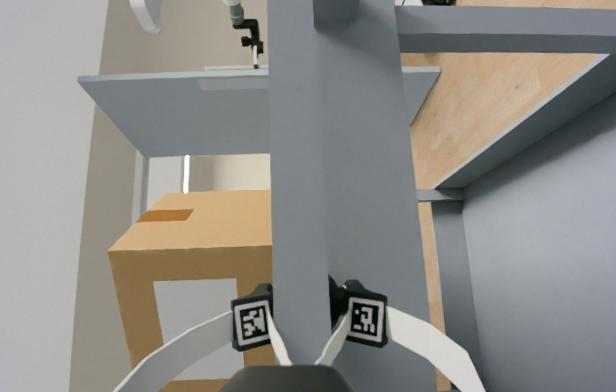

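Call:
move --r1 '{"base":{"translate_m":0.30,"strafe_m":0.14},"pace":"slow"}' --blocking false --cameras '[]'

Call:
wait --seconds 8 --cameras '["r1_wrist_camera","r1_head_camera"]'

Scene clock: 1195.53 s.
move: r1 moving
r1.base_odometry: x=-3.430 y=+3.282 heading=-0.436
r1.turned_by_wheels: +0.000
r1.turned_by_imu: +0.000
r1.base_tilt: forward=-1.6 right=+1.3
r1.lidar_m: 0.36 0.32 1.74 1.49 1.53 1.77 2.77 2.79 3.30 3.21 3.21 0.43
r1.base_status: translate_m moving; strafe_m moving
r1.joint_positions: lift_m=+0.690 arm_m=+0.000 wrist_yaw_rad=-0.001 wrist_pitch_rad=+0.010 wrist_roll_rad=+1.569 gripper_m=-0.019
r1.joint_status: not commanded
r1.measured_speeds: translate_m=+0.048 strafe_m=+0.022 rotate_rad=+0.001 lift_m=+0.000 arm_m=+0.000 wrist_yaw_rad=-0.008 wrist_pitch_rad=+0.000 wrist_roll_rad=+0.000
r1.motor_effort: lift_m=+21(21) arm_m=+4(4) wheel_0=+0(6) wheel_1=+6(8) wheel_2=-9(9)
r1.servo_current: wrist_yaw_rad=59(59) wrist_pitch_rad=65(65) wrist_roll_rad=46(52) gripper_m=46(59)
r1.hand_pose: x=+0.4592 y=-0.0876 z=+0.8653 quat_wxyz=(+0.708, +0.706, +0.003, -0.004) (m; r1's base frame)
r1.wrist_depth_mm: - - - - 287 294 296 / - - - - 268 1708 1182 / - - - 254 258 1808 - / - - 654 247 248 - - / - 477 462 180 239 - - / - 477 462 175 183 - - / - 492 180 144 223 128 -
r2: as last shown
r2.lidar_m: 1.15 0.35 0.33 3.26 1.56 1.88 - 2.09 1.54 1.49 1.55 1.22
r2.motor_effort: lift_m=+21(21) arm_m=-3(4) wheel_0=+14(14) wheel_1=-1(1) wheel_2=-5(6)
r2.servo_current: wrist_yaw_rad=59(65) wrist_pitch_rad=39(46) wrist_roll_rad=33(52) gripper_m=91(98)
r2.wrist_depth_mm: - - 244 164 241 239 236 / - - 246 164 242 240 239 / - - 246 168 243 242 240 / 1618 - 248 168 246 243 242 / 1430 - 249 169 246 244 243 / 1863 - 186 170 245 246 245 / 1366 - 253 - 249 246 246
pictures: none
No camera images: "cameras" was empty.

Scene clock: 1199.53 s.
earlier move: r1 done
r1.base_odometry: x=-3.113 y=+3.282 heading=-0.436
r1.turned_by_wheels: +0.000
r1.turned_by_imu: +0.000
r1.base_tilt: forward=-1.6 right=+1.3
r1.lidar_m: 0.36 0.35 1.68 1.46 1.46 1.71 3.06 3.09 3.66 3.27 3.28 0.46
r1.base_status: done
r1.joint_positions: lift_m=+0.690 arm_m=+0.000 wrist_yaw_rad=-0.002 wrist_pitch_rad=+0.010 wrist_roll_rad=+1.569 gripper_m=-0.019
r1.joint_status: not commanded
r1.measured_speeds: all 0
r1.motor_effort: lift_m=+21(21) arm_m=+4(4) wheel_0=+3(6) wheel_1=+2(8) wheel_2=-3(9)
r1.servo_current: wrist_yaw_rad=59(72) wrist_pitch_rad=46(65) wrist_roll_rad=59(72) gripper_m=52(59)
r1.hand_pose: x=+0.4591 y=-0.0879 z=+0.8653 quat_wxyz=(+0.708, +0.706, +0.003, -0.004) (m; r1's base frame)
r1.wrist_depth_mm: - - - 262 276 285 301 / - - - 256 258 1661 1229 / - - - 248 250 1808 - / - - 574 241 244 - - / - 469 466 179 238 - - / - 496 477 176 183 - - / - - 181 142 224 128 -
r2.base_odometry: x=-2.294 y=-2.385 heading=-2.114
r2.turned_by_wheels: +0.000
r2.turned_by_imu: +0.001
r2.base_tilt: forward=-0.7 right=+0.0
r2.lidar_m: 1.18 0.33 0.32 3.26 1.44 2.37 - 2.11 1.57 1.48 1.57 1.22
r2.base_status: not commanded
r2.joint_positions: lift_m=+0.860 arm_m=+0.000 wrist_yaw_rad=+1.585 wrist_pitch_rad=+0.003 wrist_roll_rad=+0.002 gripper_m=-0.019
r2.joint_status: not commanded
r2.measured_speeds: all 0
r2.motor_effort: lift_m=+21(21) arm_m=-4(4) wheel_0=+14(14) wheel_1=+0(1) wheel_2=-5(6)
r2.servo_current: wrist_yaw_rad=65(85) wrist_pitch_rad=46(52) wrist_roll_rad=33(59) gripper_m=98(104)
r2.hand_pose: x=+0.2543 y=+0.2896 z=+1.0369 quat_wxyz=(+0.702, +0.000, +0.002, +0.712) (m; r2's base frame)
r2.wrist_depth_mm: - - 245 163 241 239 238 / - - 245 164 242 240 237 / - - 247 169 244 242 240 / - - 248 169 244 243 242 / - 1537 250 169 246 245 242 / - - 185 169 247 246 245 / 1808 144 253 - 248 246 245
wait: 4.00 of 8 s (r1 has come to rest)
pictures: r1_head_camera, r1_wrist_camera
Images, in order (width x height): r1_head_camera 420x560, r1_wrist_camera 616x392.

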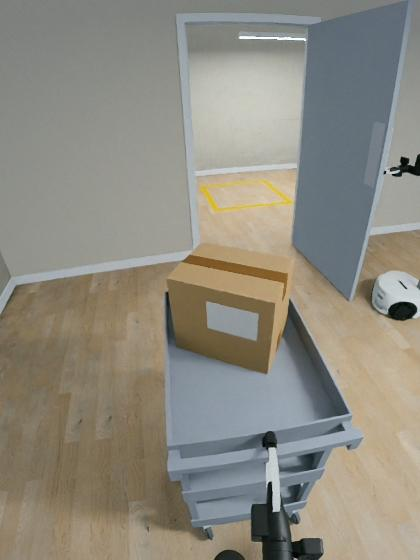

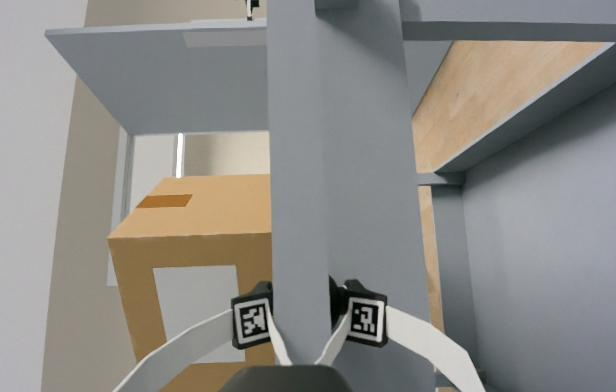

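Call:
move --r1 '{"base":{"translate_m":0.26,"strafe_m":0.2},"pace":"slow"}' --blocking false --cameras '[]'

Call:
wait --seconds 8 --cameras '["r1_wrist_camera","r1_head_camera"]'

Scene clock: 1207.07 s.
move: r1 moving
r1.base_odometry: x=-3.100 y=+3.285 heading=-0.436
r1.turned_by_wheels: -0.001
r1.turned_by_imu: -0.001
r1.base_tilt: forward=-1.6 right=+1.3
r1.lidar_m: 0.32 0.39 1.63 1.44 1.47 1.68 3.08 3.09 3.67 3.29 3.29 0.43
r1.base_status: translate_m moving; strafe_m moving
r1.joint_positions: lift_m=+0.690 arm_m=+0.000 wrist_yaw_rad=-0.002 wrist_pitch_rad=+0.010 wrist_roll_rad=+1.569 gripper_m=-0.019
r1.joint_status: not commanded
r1.measured_speeds: translate_m=+0.041 strafe_m=+0.033 rotate_rad=-0.003 lift_m=+0.000 arm_m=+0.000 wrist_yaw_rad=+0.000 wrist_pitch_rad=+0.000 wrist_roll_rad=+0.000
r1.motor_effort: lift_m=+21(21) arm_m=+4(4) wheel_0=-6(6) wheel_1=+6(7) wheel_2=-7(8)
r1.servo_current: wrist_yaw_rad=52(59) wrist_pitch_rad=52(65) wrist_roll_rad=52(59) gripper_m=59(59)
r1.hand_pose: x=+0.4591 y=-0.0879 z=+0.8653 quat_wxyz=(+0.708, +0.706, +0.003, -0.004) (m; r1's base frame)
r1.wrist_depth_mm: - - - 260 276 285 301 / - - - 256 256 1708 1255 / - - - 248 251 1863 - / - - 569 241 244 - - / - 466 462 179 239 - - / - 492 473 175 183 - - / - - 180 143 225 128 -
r2: as last shown
r2.turned_by_imu: +0.000
r2.lidar_m: 1.15 0.30 0.32 3.25 1.39 4.73 - 2.10 1.54 1.47 1.56 1.21
r2.motor_effort: lift_m=+21(21) arm_m=-4(4) wheel_0=+14(14) wheel_1=-1(1) wheel_2=-5(6)
r2.servo_current: wrist_yaw_rad=65(72) wrist_pitch_rad=39(46) wrist_roll_rad=46(52) gripper_m=104(104)
r2.wrist_depth_mm: - - 244 164 240 238 237 / - - 245 164 242 240 238 / - - 246 168 244 241 239 / - - 248 169 245 242 242 / - 1499 251 169 246 244 243 / - - 186 169 247 245 244 / 1808 144 252 - 249 247 246
pictures: none
No camera images: "cameras" was empty.

Scene clock: 1211.07 s.
earlier move: r1 done
r1.base_odometry: x=-2.793 y=+3.353 heading=-0.436
r1.turned_by_wheels: +0.000
r1.turned_by_imu: +0.000
r1.base_tilt: forward=-1.6 right=+1.3
r1.lidar_m: 0.40 0.41 1.50 1.31 1.33 1.58 2.91 3.37 3.88 3.42 2.08 0.44
r1.base_status: done
r1.joint_positions: lift_m=+0.690 arm_m=+0.000 wrist_yaw_rad=-0.002 wrist_pitch_rad=+0.010 wrist_roll_rad=+1.569 gripper_m=-0.019
r1.joint_status: not commanded
r1.measured_speeds: all 0
r1.motor_effort: lift_m=+21(21) arm_m=+4(4) wheel_0=-6(9) wheel_1=+3(7) wheel_2=-4(9)
r1.servo_current: wrist_yaw_rad=59(78) wrist_pitch_rad=59(65) wrist_roll_rad=46(65) gripper_m=52(59)
r1.hand_pose: x=+0.4591 y=-0.0879 z=+0.8653 quat_wxyz=(+0.708, +0.706, +0.003, -0.004) (m; r1's base frame)
r1.wrist_depth_mm: - - - 234 236 1618 1182 / - - - - 235 1661 - / - - 591 172 235 - - / - 469 462 172 234 - - / - 492 484 232 233 - - / - - 517 176 183 - - / - - 181 139 232 128 -
r2.base_odometry: x=-2.294 y=-2.385 heading=-2.114
r2.turned_by_wheels: +0.000
r2.turned_by_imu: +0.001
r2.base_tilt: forward=-0.7 right=+0.0
r2.lidar_m: 1.15 0.34 0.31 1.39 1.42 4.67 - 2.10 1.52 1.48 1.57 1.22
r2.base_status: not commanded
r2.joint_positions: lift_m=+0.860 arm_m=+0.000 wrist_yaw_rad=+1.585 wrist_pitch_rad=+0.003 wrist_roll_rad=+0.002 gripper_m=-0.019
r2.joint_status: not commanded
r2.measured_speeds: all 0
r2.motor_effort: lift_m=+21(21) arm_m=-4(4) wheel_0=+13(15) wheel_1=-1(1) wheel_2=-5(6)
r2.servo_current: wrist_yaw_rad=72(72) wrist_pitch_rad=46(46) wrist_roll_rad=46(65) gripper_m=104(104)
r2.hand_pose: x=+0.2543 y=+0.2896 z=+1.0369 quat_wxyz=(+0.702, +0.000, +0.002, +0.712) (m; r2's base frame)
r2.wrist_depth_mm: - - 244 163 241 238 237 / - - 244 165 242 240 239 / - - 247 168 243 241 239 / - - 249 168 244 242 241 / - - 250 169 246 245 243 / - 1983 185 169 246 245 244 / 1921 1366 252 - 248 246 246
wait: 4.00 of 8 s (r1 has come to rest)
pictures: r1_head_camera, r1_wrist_camera
Images, in order (width x height): r1_head_camera 420x560, r1_wrist_camera 616x392.

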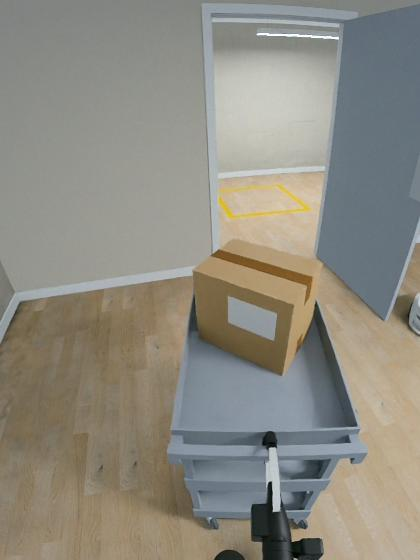

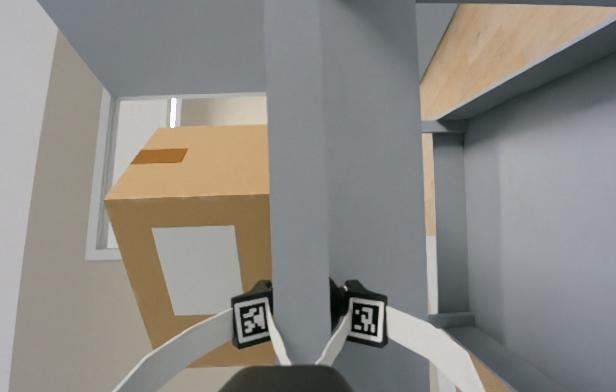

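Call:
move --r1 '{"base":{"rotate_rad":-0.17},"pace":"slow"}' --blocking false --cameras '[]'

Call:
wait --seconds 3 --cameras '[]'

Call:
move --r1 '{"base":{"translate_m":0.15,"strafe_m":0.26},"pace":"slow"}' --blocking false --cameras '[]'

Call:
wait --seconds 8 --cameras '["r1_wrist_camera","r1_head_camera"]'

Scene clock: 1228.00 s.
move: r1 moving
r1.base_odometry: x=-2.793 y=+3.353 heading=-0.552
r1.turned_by_wheels: -0.116
r1.turned_by_imu: -0.116
r1.base_tilt: forward=-1.6 right=+1.3
r1.lidar_m: 0.35 0.40 1.63 1.32 1.32 1.50 2.36 3.35 3.72 3.45 3.41 0.44
r1.base_status: rotate_rad moving
r1.joint_positions: lift_m=+0.690 arm_m=+0.000 wrist_yaw_rad=+0.006 wrist_pitch_rad=+0.010 wrist_roll_rad=+1.569 gripper_m=-0.019
r1.joint_status: not commanded
r1.measured_speeds: translate_m=+0.001 strafe_m=+0.001 rotate_rad=-0.345 lift_m=+0.000 arm_m=+0.000 wrist_yaw_rad=+0.001 wrist_pitch_rad=+0.000 wrist_roll_rad=+0.000
r1.motor_effort: lift_m=+21(21) arm_m=+3(4) wheel_0=+11(11) wheel_1=+4(7) wheel_2=+8(9)
r1.servo_current: wrist_yaw_rad=59(65) wrist_pitch_rad=59(65) wrist_roll_rad=52(59) gripper_m=59(59)
r1.hand_pose: x=+0.4598 y=-0.0856 z=+0.8653 quat_wxyz=(+0.708, +0.706, +0.006, -0.001) (m; r1's base frame)
r1.wrist_depth_mm: - - - 246 248 1366 1118 / - - - 242 246 1661 - / - - - 181 243 842 - / - 569 500 238 240 - - / - 480 469 176 236 - - / - 525 496 179 185 - - / - - 179 131 231 129 -
r2: as last shown
r2.turned_by_imu: +0.000
r2.base_tilt: forward=-0.7 right=+0.1
r2.lidar_m: 1.16 0.31 0.32 1.37 1.41 4.70 - 2.12 1.56 1.49 1.58 1.21
r2.motor_effort: lift_m=+21(21) arm_m=-4(4) wheel_0=+14(14) wheel_1=-1(1) wheel_2=-6(6)
r2.servo_current: wrist_yaw_rad=65(72) wrist_pitch_rad=39(46) wrist_roll_rad=46(59) gripper_m=98(98)
r2.wrist_depth_mm: - - 244 163 240 239 237 / - - 246 164 242 240 238 / - - 247 168 243 241 239 / - - 249 169 245 242 242 / - 1921 250 169 246 243 243 / - 1808 184 169 246 246 245 / 1863 1366 253 - 249 247 247
pictures: none
No camera images: "cameras" was empty.

Scene clock: 1228.60 s.
earlier move: r1 done
r1.base_odometry: x=-2.793 y=+3.353 heading=-0.606
r1.turned_by_wheels: -0.053
r1.turned_by_imu: -0.054
r1.base_tilt: forward=-1.6 right=+1.3
r1.lidar_m: 0.35 0.36 1.69 1.33 1.31 1.44 2.23 3.37 3.67 3.44 3.40 0.45
r1.base_status: done
r1.joint_positions: lift_m=+0.690 arm_m=+0.000 wrist_yaw_rad=+0.003 wrist_pitch_rad=+0.010 wrist_roll_rad=+1.569 gripper_m=-0.019
r1.joint_status: not commanded
r1.measured_speeds: all 0
r1.motor_effort: lift_m=+21(21) arm_m=+0(4) wheel_0=+3(11) wheel_1=+4(7) wheel_2=+1(9)
r1.servo_current: wrist_yaw_rad=33(65) wrist_pitch_rad=52(65) wrist_roll_rad=39(59) gripper_m=59(59)
r1.hand_pose: x=+0.4595 y=-0.0866 z=+0.8653 quat_wxyz=(+0.708, +0.706, +0.004, -0.002) (m; r1's base frame)
r1.wrist_depth_mm: - - - - 285 287 290 / - - - - 267 1618 1160 / - - - 254 256 1808 - / - - 640 248 249 - - / - 473 466 182 239 - - / - 480 466 176 183 - - / - 512 183 140 224 128 -
r2.base_odometry: x=-2.294 y=-2.385 heading=-2.114
r2.turned_by_wheels: +0.000
r2.turned_by_imu: +0.000
r2.base_tilt: forward=-0.8 right=+0.1
r2.lidar_m: 1.17 0.31 0.33 1.37 1.42 4.69 - 2.10 1.57 1.48 1.56 1.20
r2.base_status: not commanded
r2.joint_positions: lift_m=+0.860 arm_m=+0.000 wrist_yaw_rad=+1.585 wrist_pitch_rad=+0.003 wrist_roll_rad=+0.002 gripper_m=-0.019
r2.joint_status: not commanded
r2.measured_speeds: all 0
r2.motor_effort: lift_m=+21(21) arm_m=-4(4) wheel_0=+13(14) wheel_1=-1(1) wheel_2=-6(6)
r2.servo_current: wrist_yaw_rad=59(72) wrist_pitch_rad=39(46) wrist_roll_rad=46(59) gripper_m=91(104)
r2.hand_pose: x=+0.2543 y=+0.2896 z=+1.0369 quat_wxyz=(+0.702, +0.000, +0.002, +0.712) (m; r2's base frame)
r2.wrist_depth_mm: - - 244 164 241 238 238 / - - 245 164 241 239 238 / - - 248 168 243 242 240 / - - 247 168 243 243 242 / - 1863 251 169 246 245 243 / - 1863 185 170 246 245 245 / 1921 153 252 - 249 246 247
wait: 0.60 of 3 s (r1 has come to rest)
pictures: none
No camera images: "cameras" was empty.

Scene clock: 1229.10 s.
move: r1 moving
r1.base_odometry: x=-2.782 y=+3.358 heading=-0.606
r1.turned_by_wheels: -0.001
r1.turned_by_imu: -0.001
r1.base_tilt: forward=-1.6 right=+1.3
r1.lidar_m: 0.35 0.34 1.69 1.31 1.29 1.43 2.21 3.36 3.64 3.46 3.40 0.45
r1.base_status: translate_m moving; strafe_m moving
r1.joint_positions: lift_m=+0.690 arm_m=+0.000 wrist_yaw_rad=+0.000 wrist_pitch_rad=+0.010 wrist_roll_rad=+1.569 gripper_m=-0.019
r1.joint_status: not commanded
r1.measured_speeds: translate_m=+0.024 strafe_m=+0.041 rotate_rad=-0.002 lift_m=+0.000 arm_m=+0.000 wrist_yaw_rad=-0.025 wrist_pitch_rad=+0.000 wrist_roll_rad=+0.000
r1.motor_effort: lift_m=+21(21) arm_m=-3(3) wheel_0=-6(7) wheel_1=+5(8) wheel_2=-6(6)
r1.servo_current: wrist_yaw_rad=39(65) wrist_pitch_rad=59(65) wrist_roll_rad=65(65) gripper_m=52(59)
r1.hand_pose: x=+0.4593 y=-0.0873 z=+0.8653 quat_wxyz=(+0.708, +0.706, +0.004, -0.003) (m; r1's base frame)
r1.wrist_depth_mm: - - - - 290 297 300 / - - - - 277 1576 1138 / - - - 262 260 1863 - / - - - 252 251 - - / - 500 462 237 241 - - / - 477 466 177 183 - - / - 488 180 142 222 128 -
r2: as last shown
r2.base_tilt: forward=-0.7 right=+0.0
r2.lidar_m: 1.17 0.32 0.32 1.39 1.43 4.72 - 2.10 1.54 1.49 1.55 1.21
r2.motor_effort: lift_m=+21(21) arm_m=-4(4) wheel_0=+14(14) wheel_1=-1(1) wheel_2=-5(6)
r2.servo_current: wrist_yaw_rad=52(72) wrist_pitch_rad=46(52) wrist_roll_rad=46(65) gripper_m=91(104)
r2.wrist_depth_mm: - - 244 164 240 239 237 / - - 245 165 242 239 239 / - - 246 168 244 241 240 / - - 248 168 244 243 241 / - 1863 250 169 247 244 243 / - 1863 185 170 247 245 244 / 1863 153 252 - 249 246 246
pictures: none
No camera images: "cameras" was empty.

Scene clock: 1232.90 s.
earlier move: r1 done
r1.base_odometry: x=-2.522 y=+3.481 heading=-0.606
r1.turned_by_wheels: +0.000
r1.turned_by_imu: +0.000
r1.base_tilt: forward=-1.6 right=+1.2
r1.lidar_m: 0.37 0.37 1.46 1.17 1.12 1.25 1.87 3.59 3.93 3.65 2.21 0.43
r1.base_status: done
r1.joint_positions: lift_m=+0.690 arm_m=+0.000 wrist_yaw_rad=-0.003 wrist_pitch_rad=+0.010 wrist_roll_rad=+1.569 gripper_m=-0.019
r1.joint_status: not commanded
r1.measured_speeds: all 0
r1.motor_effort: lift_m=+21(21) arm_m=+4(4) wheel_0=-6(10) wheel_1=+3(8) wheel_2=-3(9)
r1.servo_current: wrist_yaw_rad=46(65) wrist_pitch_rad=59(65) wrist_roll_rad=52(78) gripper_m=52(59)
r1.hand_pose: x=+0.4590 y=-0.0882 z=+0.8653 quat_wxyz=(+0.708, +0.706, +0.002, -0.004) (m; r1's base frame)
r1.wrist_depth_mm: - - - 251 255 289 1060 / - - - 248 250 1661 1205 / - - - 240 245 1756 - / - 597 517 237 241 - - / - 466 469 177 236 - - / - 508 488 175 183 - - / - 138 180 138 228 128 -
r2.base_odometry: x=-2.294 y=-2.385 heading=-2.114
r2.turned_by_wheels: +0.000
r2.turned_by_imu: +0.001
r2.base_tilt: forward=-0.7 right=+0.1
r2.lidar_m: 1.13 0.33 0.30 1.45 1.59 4.71 - 2.11 1.55 1.47 1.57 1.23
r2.base_status: not commanded
r2.joint_positions: lift_m=+0.860 arm_m=+0.000 wrist_yaw_rad=+1.585 wrist_pitch_rad=+0.003 wrist_roll_rad=+0.002 gripper_m=-0.019
r2.joint_status: not commanded
r2.measured_speeds: all 0
r2.motor_effort: lift_m=+21(21) arm_m=-4(4) wheel_0=+14(14) wheel_1=-1(1) wheel_2=-6(6)
r2.servo_current: wrist_yaw_rad=65(78) wrist_pitch_rad=46(52) wrist_roll_rad=52(78) gripper_m=91(104)
r2.hand_pose: x=+0.2543 y=+0.2896 z=+1.0369 quat_wxyz=(+0.702, +0.000, +0.002, +0.712) (m; r2's base frame)
r2.wrist_depth_mm: - - 243 164 242 239 238 / - - 245 164 241 240 238 / - - 247 168 243 242 240 / - - 247 169 245 243 242 / - - 251 169 246 244 243 / - - 185 170 246 245 243 / - 1921 252 - 249 247 246
wait: 3.80 of 8 s (r1 has come to rest)
pictures: r1_head_camera, r1_wrist_camera
Images, in order (width x height): r1_head_camera 420x560, r1_wrist_camera 616x392.

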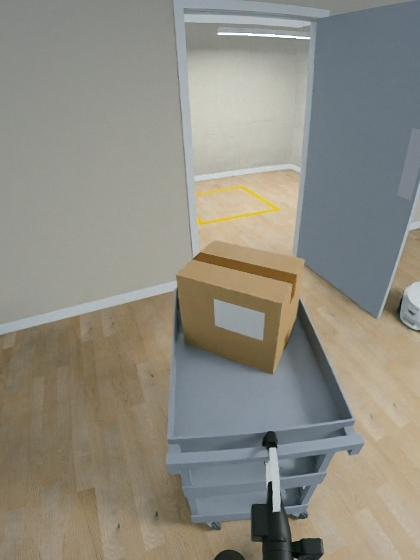

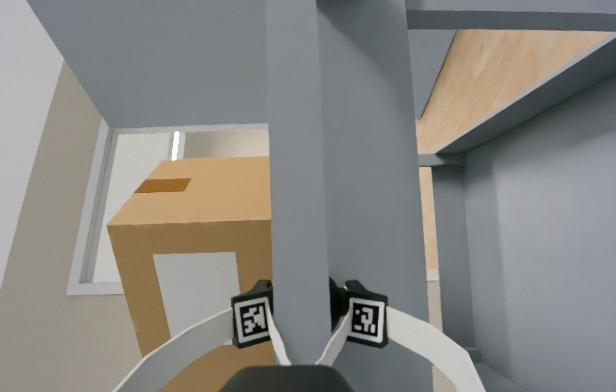

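Call:
move --r1 '{"base":{"translate_m":0.22,"strafe_m":0.2},"pace":"slow"}' --blocking false --cameras '[]'

Call:
wait --seconds 8 --cameras '["r1_wrist_camera","r1_head_camera"]'

Scene clock: 1252.23 s.
move: r1 moving
r1.base_odometry: x=-2.509 y=+3.483 heading=-0.607
r1.turned_by_wheels: +0.000
r1.turned_by_imu: +0.000
r1.base_tilt: forward=-1.6 right=+1.3
r1.lidar_m: 0.35 0.39 1.44 1.14 1.12 1.23 1.87 3.61 3.95 3.65 2.18 0.44
r1.base_status: translate_m moving; strafe_m moving
r1.joint_positions: lift_m=+0.690 arm_m=+0.000 wrist_yaw_rad=-0.003 wrist_pitch_rad=+0.010 wrist_roll_rad=+1.569 gripper_m=-0.019
r1.joint_status: not commanded
r1.measured_speeds: translate_m=+0.038 strafe_m=+0.034 rotate_rad=+0.003 lift_m=+0.000 arm_m=+0.000 wrist_yaw_rad=+0.000 wrist_pitch_rad=+0.000 wrist_roll_rad=+0.000
r1.motor_effort: lift_m=+21(21) arm_m=+4(4) wheel_0=-6(8) wheel_1=+8(9) wheel_2=-7(8)
r1.servo_current: wrist_yaw_rad=59(65) wrist_pitch_rad=52(59) wrist_roll_rad=72(72) gripper_m=59(59)
r1.hand_pose: x=+0.4590 y=-0.0882 z=+0.8653 quat_wxyz=(+0.708, +0.706, +0.002, -0.004) (m; r1's base frame)
r1.wrist_depth_mm: - - - 250 252 287 1060 / - - - 246 249 1618 1229 / - - - 182 244 1708 - / - 597 517 238 239 - - / - 469 469 176 236 - - / - 496 488 175 183 - - / - 138 180 141 228 128 -
r2: as last shown
r2.turned_by_imu: +0.000
r2.lidar_m: 1.17 0.34 0.31 1.44 1.61 4.68 - 2.07 1.55 1.47 1.57 1.20
r2.motor_effort: lift_m=+21(21) arm_m=-4(4) wheel_0=+14(14) wheel_1=-1(1) wheel_2=-5(5)
r2.servo_current: wrist_yaw_rad=59(72) wrist_pitch_rad=39(46) wrist_roll_rad=39(59) gripper_m=104(104)
r2.wrist_depth_mm: - - 244 164 241 239 238 / - - 246 165 242 241 238 / - - 247 168 243 242 241 / - - 249 168 245 244 241 / - - 249 169 246 244 243 / - - 185 169 246 245 245 / - 1921 253 - 248 247 245
pictures: none
No camera images: "cameras" was empty.

Scene clock: 1255.93 s.
earlier move: r1 done
r1.base_odometry: x=-2.227 y=+3.520 heading=-0.607
r1.turned_by_wheels: +0.000
r1.turned_by_imu: +0.001
r1.base_tilt: forward=-1.6 right=+1.3
r1.lidar_m: 0.37 0.39 1.33 1.04 1.03 1.13 1.75 3.88 4.21 3.76 2.08 0.45
r1.base_status: done
r1.joint_positions: lift_m=+0.690 arm_m=+0.000 wrist_yaw_rad=-0.003 wrist_pitch_rad=+0.010 wrist_roll_rad=+1.569 gripper_m=-0.019
r1.joint_status: not commanded
r1.measured_speeds: all 0
r1.motor_effort: lift_m=+21(21) arm_m=+4(4) wheel_0=-4(8) wheel_1=+3(9) wheel_2=-4(9)
r1.servo_current: wrist_yaw_rad=39(78) wrist_pitch_rad=59(65) wrist_roll_rad=46(72) gripper_m=59(59)
r1.hand_pose: x=+0.4590 y=-0.0882 z=+0.8653 quat_wxyz=(+0.708, +0.706, +0.002, -0.004) (m; r1's base frame)
r1.wrist_depth_mm: - - - 250 252 285 1078 / - - - 245 249 1661 1255 / - - - 242 242 1756 - / 1983 591 512 238 240 - - / 1808 466 473 176 236 - - / - 496 488 173 184 - - / - 139 179 139 229 128 -
r2.base_odometry: x=-2.294 y=-2.385 heading=-2.114
r2.turned_by_wheels: +0.000
r2.turned_by_imu: +0.001
r2.base_tilt: forward=-0.7 right=+0.1
r2.lidar_m: 1.14 0.34 0.31 1.52 2.09 4.69 - 2.12 1.56 1.50 1.57 1.20
r2.base_status: not commanded
r2.joint_positions: lift_m=+0.860 arm_m=+0.000 wrist_yaw_rad=+1.585 wrist_pitch_rad=+0.003 wrist_roll_rad=+0.002 gripper_m=-0.019
r2.joint_status: not commanded
r2.measured_speeds: all 0
r2.motor_effort: lift_m=+21(21) arm_m=-4(4) wheel_0=+14(14) wheel_1=-1(1) wheel_2=-5(6)
r2.servo_current: wrist_yaw_rad=65(72) wrist_pitch_rad=46(46) wrist_roll_rad=59(72) gripper_m=91(104)
r2.hand_pose: x=+0.2543 y=+0.2896 z=+1.0369 quat_wxyz=(+0.702, +0.000, +0.002, +0.712) (m; r2's base frame)
r2.wrist_depth_mm: - - 244 164 240 240 237 / - - 245 164 242 240 238 / - - 247 168 243 242 240 / - - 248 168 244 243 241 / - - 250 169 247 244 243 / - - 185 170 246 245 244 / - - 252 - 248 246 245
wait: 3.70 of 8 s (r1 has come to rest)
pictures: r1_head_camera, r1_wrist_camera
Images, in order (width x height): r1_head_camera 420x560, r1_wrist_camera 616x392.

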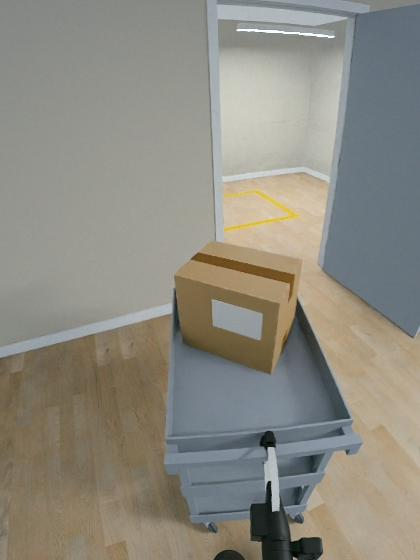

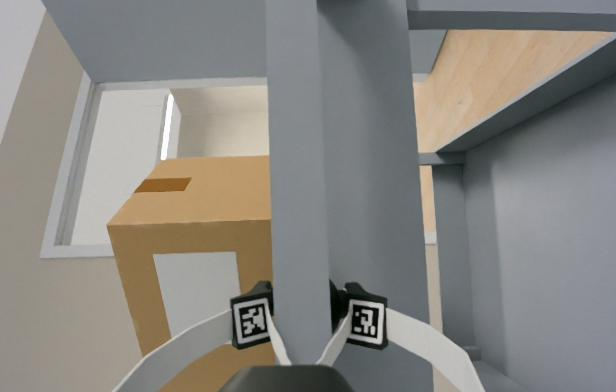

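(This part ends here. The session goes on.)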